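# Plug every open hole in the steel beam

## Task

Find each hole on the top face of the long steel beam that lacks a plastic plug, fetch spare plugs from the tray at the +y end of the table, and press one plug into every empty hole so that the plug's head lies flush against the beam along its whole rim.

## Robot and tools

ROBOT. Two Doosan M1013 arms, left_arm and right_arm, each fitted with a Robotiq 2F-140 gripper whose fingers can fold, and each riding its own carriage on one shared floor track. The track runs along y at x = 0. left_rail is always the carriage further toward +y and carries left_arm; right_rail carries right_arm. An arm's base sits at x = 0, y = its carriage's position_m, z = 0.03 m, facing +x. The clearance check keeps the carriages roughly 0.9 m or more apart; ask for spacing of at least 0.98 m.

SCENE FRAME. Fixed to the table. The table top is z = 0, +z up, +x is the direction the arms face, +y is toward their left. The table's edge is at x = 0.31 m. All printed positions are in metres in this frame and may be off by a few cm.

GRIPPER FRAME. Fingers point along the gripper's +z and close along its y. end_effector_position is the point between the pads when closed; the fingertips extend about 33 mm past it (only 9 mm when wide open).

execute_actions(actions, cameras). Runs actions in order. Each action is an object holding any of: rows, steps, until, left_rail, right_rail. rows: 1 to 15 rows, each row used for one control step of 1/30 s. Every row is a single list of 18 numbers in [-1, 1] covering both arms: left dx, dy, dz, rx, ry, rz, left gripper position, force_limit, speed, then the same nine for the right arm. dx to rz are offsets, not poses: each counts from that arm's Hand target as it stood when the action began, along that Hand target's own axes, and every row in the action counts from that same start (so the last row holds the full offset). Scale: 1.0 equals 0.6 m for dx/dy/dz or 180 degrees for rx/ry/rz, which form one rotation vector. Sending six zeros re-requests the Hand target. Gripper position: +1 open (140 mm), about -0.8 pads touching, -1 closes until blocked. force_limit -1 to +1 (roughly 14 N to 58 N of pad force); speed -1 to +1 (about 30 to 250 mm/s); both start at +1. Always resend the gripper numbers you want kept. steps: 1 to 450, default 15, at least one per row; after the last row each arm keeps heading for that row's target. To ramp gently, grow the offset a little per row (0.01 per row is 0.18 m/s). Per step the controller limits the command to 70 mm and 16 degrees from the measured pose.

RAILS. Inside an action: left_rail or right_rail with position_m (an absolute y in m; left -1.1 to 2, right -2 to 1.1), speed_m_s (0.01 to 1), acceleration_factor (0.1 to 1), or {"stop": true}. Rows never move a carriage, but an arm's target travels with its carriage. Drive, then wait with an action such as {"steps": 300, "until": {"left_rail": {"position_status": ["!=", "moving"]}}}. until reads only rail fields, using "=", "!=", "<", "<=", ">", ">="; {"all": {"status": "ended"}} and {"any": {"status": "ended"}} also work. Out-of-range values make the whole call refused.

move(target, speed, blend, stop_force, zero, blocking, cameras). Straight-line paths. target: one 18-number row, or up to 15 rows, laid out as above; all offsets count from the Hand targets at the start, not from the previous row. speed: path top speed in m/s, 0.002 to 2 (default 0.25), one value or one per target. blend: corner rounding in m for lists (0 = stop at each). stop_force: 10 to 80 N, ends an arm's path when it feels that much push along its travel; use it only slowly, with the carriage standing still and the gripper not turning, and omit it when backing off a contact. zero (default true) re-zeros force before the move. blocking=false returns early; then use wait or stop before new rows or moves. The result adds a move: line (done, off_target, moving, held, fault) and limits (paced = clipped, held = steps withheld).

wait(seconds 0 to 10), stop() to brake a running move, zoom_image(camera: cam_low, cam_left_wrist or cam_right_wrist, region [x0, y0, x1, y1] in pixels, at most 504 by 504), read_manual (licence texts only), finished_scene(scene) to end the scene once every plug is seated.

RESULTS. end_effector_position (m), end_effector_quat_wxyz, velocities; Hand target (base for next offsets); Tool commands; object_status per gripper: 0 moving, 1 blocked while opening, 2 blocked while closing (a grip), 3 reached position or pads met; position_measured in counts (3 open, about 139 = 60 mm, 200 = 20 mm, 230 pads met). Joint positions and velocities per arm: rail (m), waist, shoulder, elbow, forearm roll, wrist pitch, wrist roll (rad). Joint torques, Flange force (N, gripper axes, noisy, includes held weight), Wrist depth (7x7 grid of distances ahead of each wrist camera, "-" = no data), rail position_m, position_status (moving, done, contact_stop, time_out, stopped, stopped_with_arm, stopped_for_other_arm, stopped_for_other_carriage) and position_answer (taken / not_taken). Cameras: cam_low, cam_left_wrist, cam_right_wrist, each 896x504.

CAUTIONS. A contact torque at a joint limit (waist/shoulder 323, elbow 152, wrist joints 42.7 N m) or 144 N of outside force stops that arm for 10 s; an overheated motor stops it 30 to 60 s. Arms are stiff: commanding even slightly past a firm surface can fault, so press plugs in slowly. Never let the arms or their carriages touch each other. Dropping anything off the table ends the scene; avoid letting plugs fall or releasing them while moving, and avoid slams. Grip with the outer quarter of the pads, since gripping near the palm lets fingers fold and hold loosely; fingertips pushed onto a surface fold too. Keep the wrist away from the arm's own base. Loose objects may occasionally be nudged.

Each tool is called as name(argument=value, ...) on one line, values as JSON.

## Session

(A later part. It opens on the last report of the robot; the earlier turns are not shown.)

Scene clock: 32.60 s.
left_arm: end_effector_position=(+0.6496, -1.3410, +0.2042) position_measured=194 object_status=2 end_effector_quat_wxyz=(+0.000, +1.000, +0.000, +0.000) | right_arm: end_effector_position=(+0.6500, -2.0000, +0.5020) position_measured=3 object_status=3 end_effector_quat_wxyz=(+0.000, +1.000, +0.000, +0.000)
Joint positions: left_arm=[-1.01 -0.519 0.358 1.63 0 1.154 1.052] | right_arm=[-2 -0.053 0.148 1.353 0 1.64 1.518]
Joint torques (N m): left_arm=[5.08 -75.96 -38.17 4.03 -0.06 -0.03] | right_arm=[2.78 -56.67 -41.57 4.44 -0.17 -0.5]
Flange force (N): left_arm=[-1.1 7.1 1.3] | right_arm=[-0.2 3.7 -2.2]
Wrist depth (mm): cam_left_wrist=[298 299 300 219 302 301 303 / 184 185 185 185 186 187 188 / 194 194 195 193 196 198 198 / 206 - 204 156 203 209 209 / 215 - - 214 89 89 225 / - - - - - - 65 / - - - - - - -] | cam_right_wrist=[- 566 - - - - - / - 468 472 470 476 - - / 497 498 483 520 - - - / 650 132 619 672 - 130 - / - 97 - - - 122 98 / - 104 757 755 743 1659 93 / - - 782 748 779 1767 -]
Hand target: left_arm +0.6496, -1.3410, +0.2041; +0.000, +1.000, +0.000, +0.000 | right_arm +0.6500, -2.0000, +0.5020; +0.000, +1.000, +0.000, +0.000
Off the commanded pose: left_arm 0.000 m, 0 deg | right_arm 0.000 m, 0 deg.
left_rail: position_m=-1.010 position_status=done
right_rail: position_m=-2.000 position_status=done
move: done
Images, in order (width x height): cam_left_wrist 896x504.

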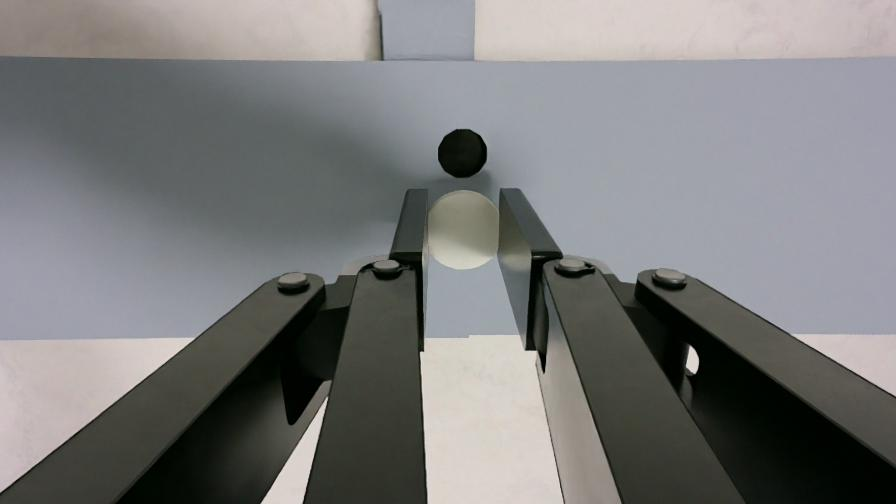

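move(target=[0.0393,0.0003,0.007,0,0,0,-1,0,-1,0,0,0,0,0,0,1,1,1], speed=0.06, cameras=["cam_left_wrist"])

move(target=[0,0,0.05,0,0,0,-1,0,-1,0,0,0,0,0,0,1,1,1], speed=0.01, stop_force=30, cameras=["cam_left_wrist"])

zoom_image(camera="cam_left_wrist", region=[400, 160, 530, 290])

Scene clock: 33.80 s.
left_arm: end_effector_position=(+0.6731, -1.3412, +0.2000) position_measured=194 object_status=2 end_effector_quat_wxyz=(+0.000, +1.000, +0.000, +0.000) | right_arm: end_effector_position=(+0.6500, -2.0000, +0.5020) position_measured=3 object_status=3 end_effector_quat_wxyz=(+0.000, +1.000, +0.000, +0.000)
Joint positions: left_arm=[-1.01 -0.503 0.392 1.589 0 1.16 1.068] | right_arm=[-2 -0.053 0.148 1.353 0 1.64 1.518]
Joint torques (N m): left_arm=[4.52 -80.17 -38.66 4.04 0.06 0.11] | right_arm=[2.1 -56.86 -41.43 4.42 -0.17 -0.44]
Flange force (N): left_arm=[-0.1 6.9 2.6] | right_arm=[0.2 2.6 -2.8]
Wrist depth (mm): cam_left_wrist=[289 303 306 245 303 303 307 / 250 305 306 196 311 - 189 / 190 190 190 187 190 194 194 / 201 200 199 169 121 202 205 / 212 - - 209 89 84 218 / - - - 396 - - 68 / - - - - - - -] | cam_right_wrist=[- 596 - - - - - / 485 464 - 487 - - - / - 506 494 490 506 635 - / 687 121 - 674 - 130 645 / - 97 703 - - 122 97 / - 104 762 730 764 1659 93 / - - 782 757 794 1729 -]
Hand target: left_arm +0.6732, -1.3412, +0.1999; +0.000, +1.000, +0.000, +0.000 | right_arm +0.6500, -2.0000, +0.5020; +0.000, +1.000, +0.000, +0.000
Off the commanded pose: left_arm 0.000 m, 0 deg | right_arm 0.000 m, 0 deg.
left_rail: position_m=-1.010 position_status=done
right_rail: position_m=-2.000 position_status=done
move: done
Images, in order (width x height): cam_left_wrist 896x504.

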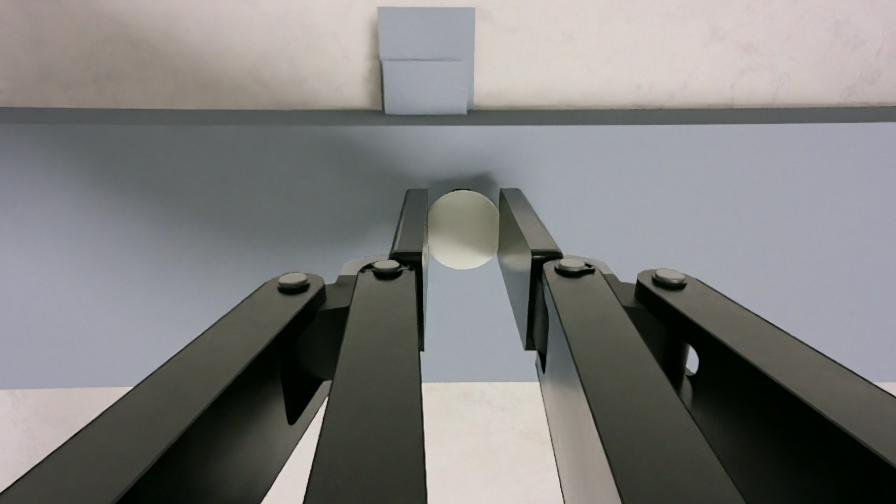

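Scene clock: 36.57 s.
left_arm: end_effector_position=(+0.6731, -1.3412, +0.1786) position_measured=194 object_status=2 end_effector_quat_wxyz=(+0.000, +1.000, +0.000, +0.000) | right_arm: end_effector_position=(+0.6500, -2.0000, +0.5020) position_measured=3 object_status=3 end_effector_quat_wxyz=(+0.000, +1.000, +0.000, +0.000)
Joint positions: left_arm=[-1.01 -0.503 0.406 1.61 0 1.125 1.068] | right_arm=[-2 -0.053 0.148 1.353 0 1.64 1.518]
Joint torques (N m): left_arm=[13.61 -57.48 -30.67 8.01 -4.71 -0.01] | right_arm=[2.16 -56.94 -41.58 4.46 -0.27 -0.46]
Flange force (N): left_arm=[-19.1 10.8 -28.1] | right_arm=[0.0 2.6 -2.6]
Wrist depth (mm): cam_left_wrist=[278 277 278 225 283 281 281 / 286 287 288 207 289 192 290 / 170 169 170 168 169 172 172 / 177 179 177 168 177 181 182 / 188 - - 89 89 89 193 / - - - - - - 68 / - - - - - - -] | cam_right_wrist=[- - - 574 - - - / 476 478 468 487 473 - - / 505 482 465 500 490 - - / - 121 - - - 130 - / - 97 - - - 122 98 / - 757 730 734 769 1659 93 / - - 789 757 782 1754 -]
Hand target: left_arm +0.6732, -1.3412, +0.1786; +0.000, +1.000, +0.000, +0.000 (not the last commanded pose) | right_arm +0.6500, -2.0000, +0.5020; +0.000, +1.000, +0.000, +0.000
Off the commanded pose: left_arm 0.009 m, 0 deg | right_arm 0.000 m, 0 deg.
left_rail: position_m=-1.010 position_status=done
right_rail: position_m=-2.000 position_status=done
move: contact (left_arm)
Images, in order (width x height): cam_left_wrist 896x504.

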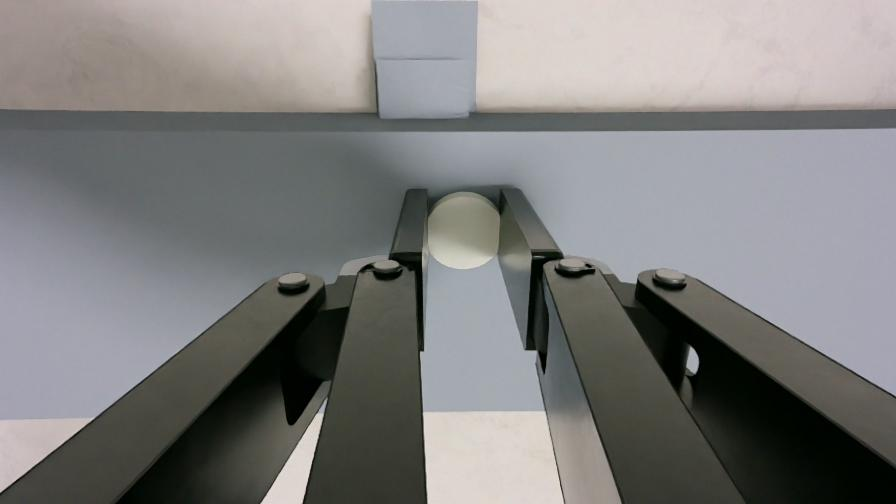

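Scaled by 3.877.

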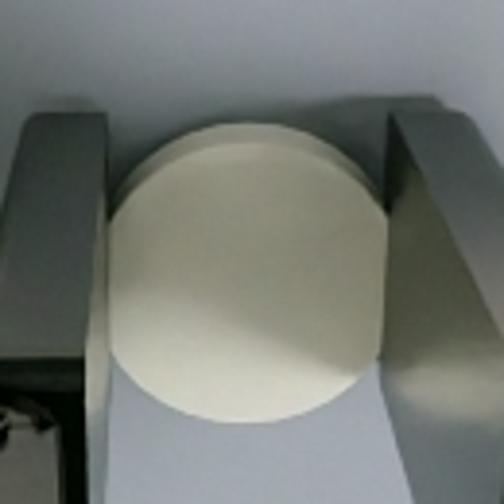

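move(target=[[0,0,-0.004,0,0,0,-1,0,-1,0,0,0,0,0,0,1,1,1],[-0.0018,0,-0.004,0,0,0,-1,0,-1,0,0,0,0,0,0,1,1,1]], speed=0.03, cameras=[])

move(target=[0,0,0.02,0,0,0,-1,0,-1,0,0,0,0,0,0,1,1,1], speed=0.008, stop_force=35, cameras=["cam_left_wrist"])

zoom_image(camera="cam_left_wrist", region=[400, 160, 530, 290])

Scene clock: 37.90 s.
left_arm: end_effector_position=(+0.6722, -1.3411, +0.1810) position_measured=194 object_status=2 end_effector_quat_wxyz=(+0.000, +1.000, +0.000, +0.000) | right_arm: end_effector_position=(+0.6500, -2.0000, +0.5020) position_measured=3 object_status=3 end_effector_quat_wxyz=(+0.000, +1.000, +0.000, +0.000)
Joint positions: left_arm=[-1.01 -0.504 0.403 1.61 0 1.129 1.067] | right_arm=[-2 -0.053 0.148 1.353 0 1.64 1.518]
Joint torques (N m): left_arm=[7.56 -75.86 -32.82 4.41 1.69 -0.16] | right_arm=[2.35 -57.02 -41.58 4.4 -0.15 -0.5]
Flange force (N): left_arm=[1.2 12.2 -2.8] | right_arm=[0.3 2.7 -2.3]
Wrist depth (mm): cam_left_wrist=[279 281 279 228 283 288 286 / 184 289 188 206 291 294 293 / 171 171 172 170 171 174 174 / 180 181 179 169 179 183 184 / 191 - - 190 89 89 194 / - - - 385 - - 68 / - - - - - - -] | cam_right_wrist=[570 - - - - - 545 / 477 481 468 487 473 605 - / 493 494 488 483 489 645 630 / - 132 - - - 130 - / - 97 - 699 728 122 98 / - 104 757 753 760 1659 93 / - - 767 762 774 1793 -]
Hand target: left_arm +0.6721, -1.3412, +0.1810; +0.000, +1.000, +0.000, +0.000 | right_arm +0.6500, -2.0000, +0.5020; +0.000, +1.000, +0.000, +0.000
Off the commanded pose: left_arm 0.000 m, 0 deg | right_arm 0.000 m, 0 deg.
left_rail: position_m=-1.010 position_status=done
right_rail: position_m=-2.000 position_status=done
move: done
No camera images: "cameras" was empty.

Scene clock: 39.17 s.
left_arm: end_effector_position=(+0.6721, -1.3412, +0.1759) position_measured=194 object_status=2 end_effector_quat_wxyz=(+0.000, +1.000, +0.000, +0.000) | right_arm: end_effector_position=(+0.6500, -2.0000, +0.5020) position_measured=3 object_status=3 end_effector_quat_wxyz=(+0.000, +1.000, +0.000, +0.000)
Joint positions: left_arm=[-1.01 -0.504 0.407 1.615 0 1.12 1.067] | right_arm=[-2 -0.053 0.148 1.353 0 1.64 1.518]
Joint torques (N m): left_arm=[4.71 -44.36 -16.74 4.08 -1.33 -0.06] | right_arm=[2.11 -56.77 -41.46 4.43 -0.18 -0.48]
Flange force (N): left_arm=[-6.0 3.9 -45.6] | right_arm=[-0.2 2.3 -2.7]
Wrist depth (mm): cam_left_wrist=[275 276 279 226 278 278 284 / 283 287 188 204 287 186 179 / 166 167 168 166 168 169 170 / 175 176 104 169 174 179 180 / 186 - - 89 89 89 190 / - - - - - - 68 / - - - - - - -] | cam_right_wrist=[- 521 - - - - - / 473 480 490 475 484 - - / 496 501 496 491 640 601 - / - 121 664 - - 130 619 / - 97 695 - - 122 98 / - 104 753 728 741 1717 93 / - - 792 757 784 1729 -]
Hand target: left_arm +0.6721, -1.3412, +0.1759; +0.000, +1.000, +0.000, +0.000 (not the last commanded pose) | right_arm +0.6500, -2.0000, +0.5020; +0.000, +1.000, +0.000, +0.000
Off the commanded pose: left_arm 0.007 m, 0 deg | right_arm 0.000 m, 0 deg.
left_rail: position_m=-1.010 position_status=done
right_rail: position_m=-2.000 position_status=done
move: contact (left_arm)
Images, in order (width x height): cam_left_wrist 896x504.

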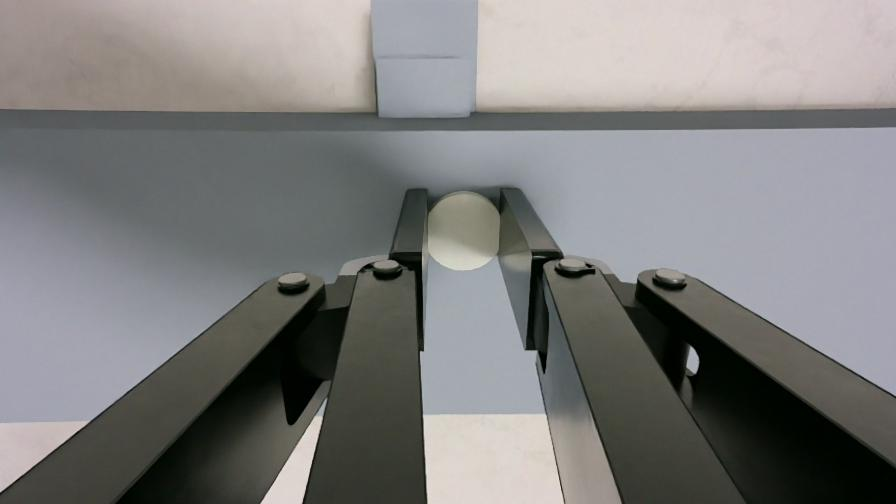

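Scaled by 3.877.

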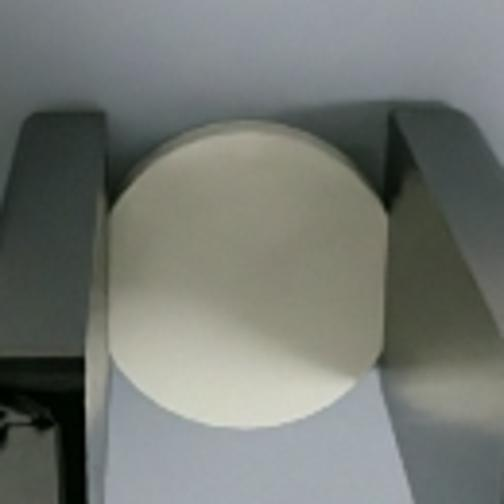

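Good. Release, then press the head with closed fingers.

move(target=[[0,0,-0.002,0,0,0,-0.4,0,-1,0,0,0,0,0,0,1,1,1],[0,0,-0.05,0,0,0,-0.4,0,-1,0,0,0,0,0,0,1,1,1],[0,0,-0.05,0,0,0,-1,0,0,0,0,0,0,0,0,1,1,1],[0,0,-0.017,0,0,0,-1,0,0,0,0,0,0,0,0,1,1,1]], speed=0.1, cameras=[])

move(target=[0,0,0.025,0,0,0,-1,0,0,0,0,0,0,0,0,1,1,1], speed=0.008, stop_force=60, cameras=[])

move(target=[[0,0,-0.05,0,0,0,-1,0,0,0,0,0,0,0,0,1,1,1],[-0.05,0,-0.06,0,0,0,-1,0,0,0,0,0,0,0,0,1,1,1]], speed=0.15, cameras=["cam_left_wrist"])

zoom_image(camera="cam_left_wrist", region=[400, 80, 520, 200])

Scene clock: 42.47 s.
left_arm: end_effector_position=(+0.6721, -1.3412, +0.1862) position_measured=234 object_status=3 end_effector_quat_wxyz=(+0.000, +1.000, +0.000, +0.000) | right_arm: end_effector_position=(+0.6500, -2.0000, +0.5020) position_measured=3 object_status=3 end_effector_quat_wxyz=(+0.000, +1.000, +0.000, +0.000)
Joint positions: left_arm=[-1.01 -0.504 0.4 1.605 0 1.137 1.067] | right_arm=[-2 -0.053 0.148 1.353 0 1.64 1.518]
Joint torques (N m): left_arm=[4.85 -79.04 -37.58 3.98 0.4 -0.02] | right_arm=[2.83 -56.59 -41.78 4.45 -0.15 -0.5]
Flange force (N): left_arm=[-1.0 6.7 1.8] | right_arm=[-0.7 4.1 -1.8]
Wrist depth (mm): cam_left_wrist=[285 285 - 232 287 290 291 / 291 294 299 212 296 185 240 / 176 176 177 176 177 179 180 / 186 186 185 116 186 189 188 / - 193 84 84 84 196 202 / - - - - - - 212 / - - - - - - -] | cam_right_wrist=[- - - - 575 555 - / - - 452 473 462 - - / 497 483 472 490 - - - / 666 121 611 - - 130 - / - 97 683 753 - 122 98 / - 104 760 717 755 1693 93 / - 810 753 767 779 1754 -]
Hand target: left_arm +0.6721, -1.3412, +0.1861; +0.000, +1.000, +0.000, +0.000 | right_arm +0.6500, -2.0000, +0.5020; +0.000, +1.000, +0.000, +0.000
Off the commanded pose: left_arm 0.000 m, 0 deg | right_arm 0.000 m, 0 deg.
left_rail: position_m=-1.010 position_status=done
right_rail: position_m=-2.000 position_status=done
move: done
No camera images: "cameras" was empty.

Scene clock: 44.03 s.
left_arm: end_effector_position=(+0.6722, -1.3413, +0.1789) position_measured=234 object_status=3 end_effector_quat_wxyz=(+0.000, +1.000, +0.000, +0.000) | right_arm: end_effector_position=(+0.6500, -2.0000, +0.5020) position_measured=3 object_status=3 end_effector_quat_wxyz=(+0.000, +1.000, +0.000, +0.000)
Joint positions: left_arm=[-1.01 -0.504 0.405 1.612 0 1.124 1.067] | right_arm=[-2 -0.053 0.148 1.353 0 1.64 1.518]
Joint torques (N m): left_arm=[4 -24.76 -12.04 3.82 -6.14 -0.01] | right_arm=[2.24 -57.36 -41.57 4.47 -0.22 -0.5]
Flange force (N): left_arm=[-18.3 -3.1 -70.7] | right_arm=[0.8 2.8 -2.5]
Wrist depth (mm): cam_left_wrist=[278 278 279 227 282 283 284 / 286 290 189 205 289 291 290 / 169 170 170 169 171 172 174 / 179 179 180 116 177 182 183 / 190 190 84 84 84 189 194 / 199 - - - - - 204 / - - - - - - -] | cam_right_wrist=[- - - - - - - / 479 465 484 471 482 - - / 491 489 503 486 494 - - / - 132 - - - 130 - / - 97 - - - 122 98 / - 104 750 762 760 1682 93 / - - 779 764 794 1767 -]
Hand target: left_arm +0.6722, -1.3413, +0.1788; +0.000, +1.000, +0.000, +0.000 (not the last commanded pose) | right_arm +0.6500, -2.0000, +0.5020; +0.000, +1.000, +0.000, +0.000
Off the commanded pose: left_arm 0.008 m, 0 deg | right_arm 0.000 m, 0 deg.
left_rail: position_m=-1.010 position_status=done
right_rail: position_m=-2.000 position_status=done
move: contact (left_arm)
No camera images: "cameras" was empty.

Scene clock: 45.37 s.
left_arm: end_effector_position=(+0.6423, -1.3413, +0.2148) position_measured=234 object_status=3 end_effector_quat_wxyz=(+0.000, +1.000, +0.000, +0.000) | right_arm: end_effector_position=(+0.6500, -2.0000, +0.5020) position_measured=3 object_status=3 end_effector_quat_wxyz=(+0.000, +1.000, +0.000, +0.000)
Joint positions: left_arm=[-1.01 -0.524 0.341 1.633 0 1.167 1.047] | right_arm=[-2 -0.053 0.148 1.353 0 1.64 1.518]
Joint torques (N m): left_arm=[4.7 -74.51 -39.25 4.06 0.12 -0.13] | right_arm=[1.87 -56.83 -41.54 4.46 -0.16 -0.46]
Flange force (N): left_arm=[-2.1 6.0 2.9] | right_arm=[-0.1 2.0 -2.5]
Wrist depth (mm): cam_left_wrist=[305 188 303 189 307 309 192 / 194 195 195 194 196 197 198 / 204 205 206 204 207 207 211 / 214 214 215 108 217 220 221 / 391 - 84 84 84 227 232 / 402 - - - - - 407 / - - - - - - -] | cam_right_wrist=[- - 582 - - 564 - / 476 480 480 466 - - - / - 493 478 516 490 - - / - 132 - 668 - 130 649 / - 97 - - 663 130 103 / - 757 717 777 748 1659 93 / - 827 807 760 772 1742 -]
Hand target: left_arm +0.6422, -1.3413, +0.2148; +0.000, +1.000, +0.000, +0.000 | right_arm +0.6500, -2.0000, +0.5020; +0.000, +1.000, +0.000, +0.000
Off the commanded pose: left_arm 0.000 m, 0 deg | right_arm 0.000 m, 0 deg.
left_rail: position_m=-1.010 position_status=done
right_rail: position_m=-2.000 position_status=done
move: done
Images, in order (width x height): cam_left_wrist 896x504.

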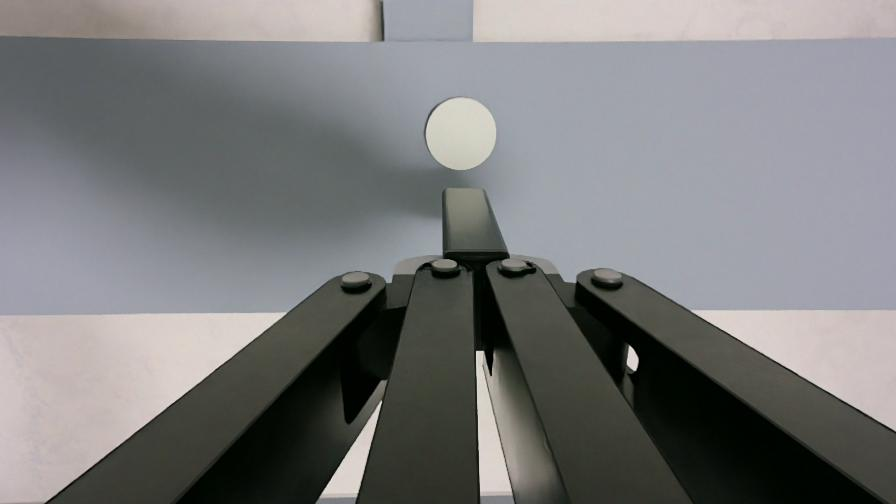

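Scaled by 4.200.

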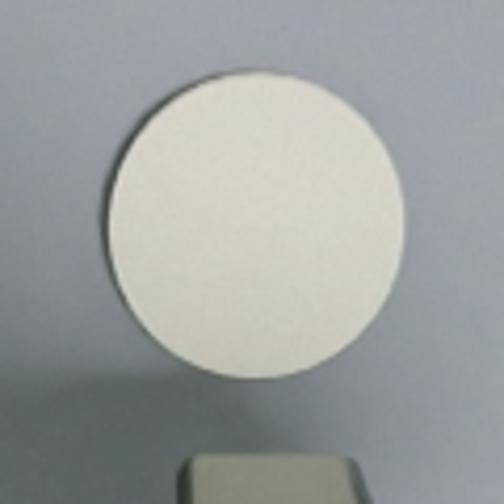

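finished_scene(scene=2)

The scene is finished: the task was done.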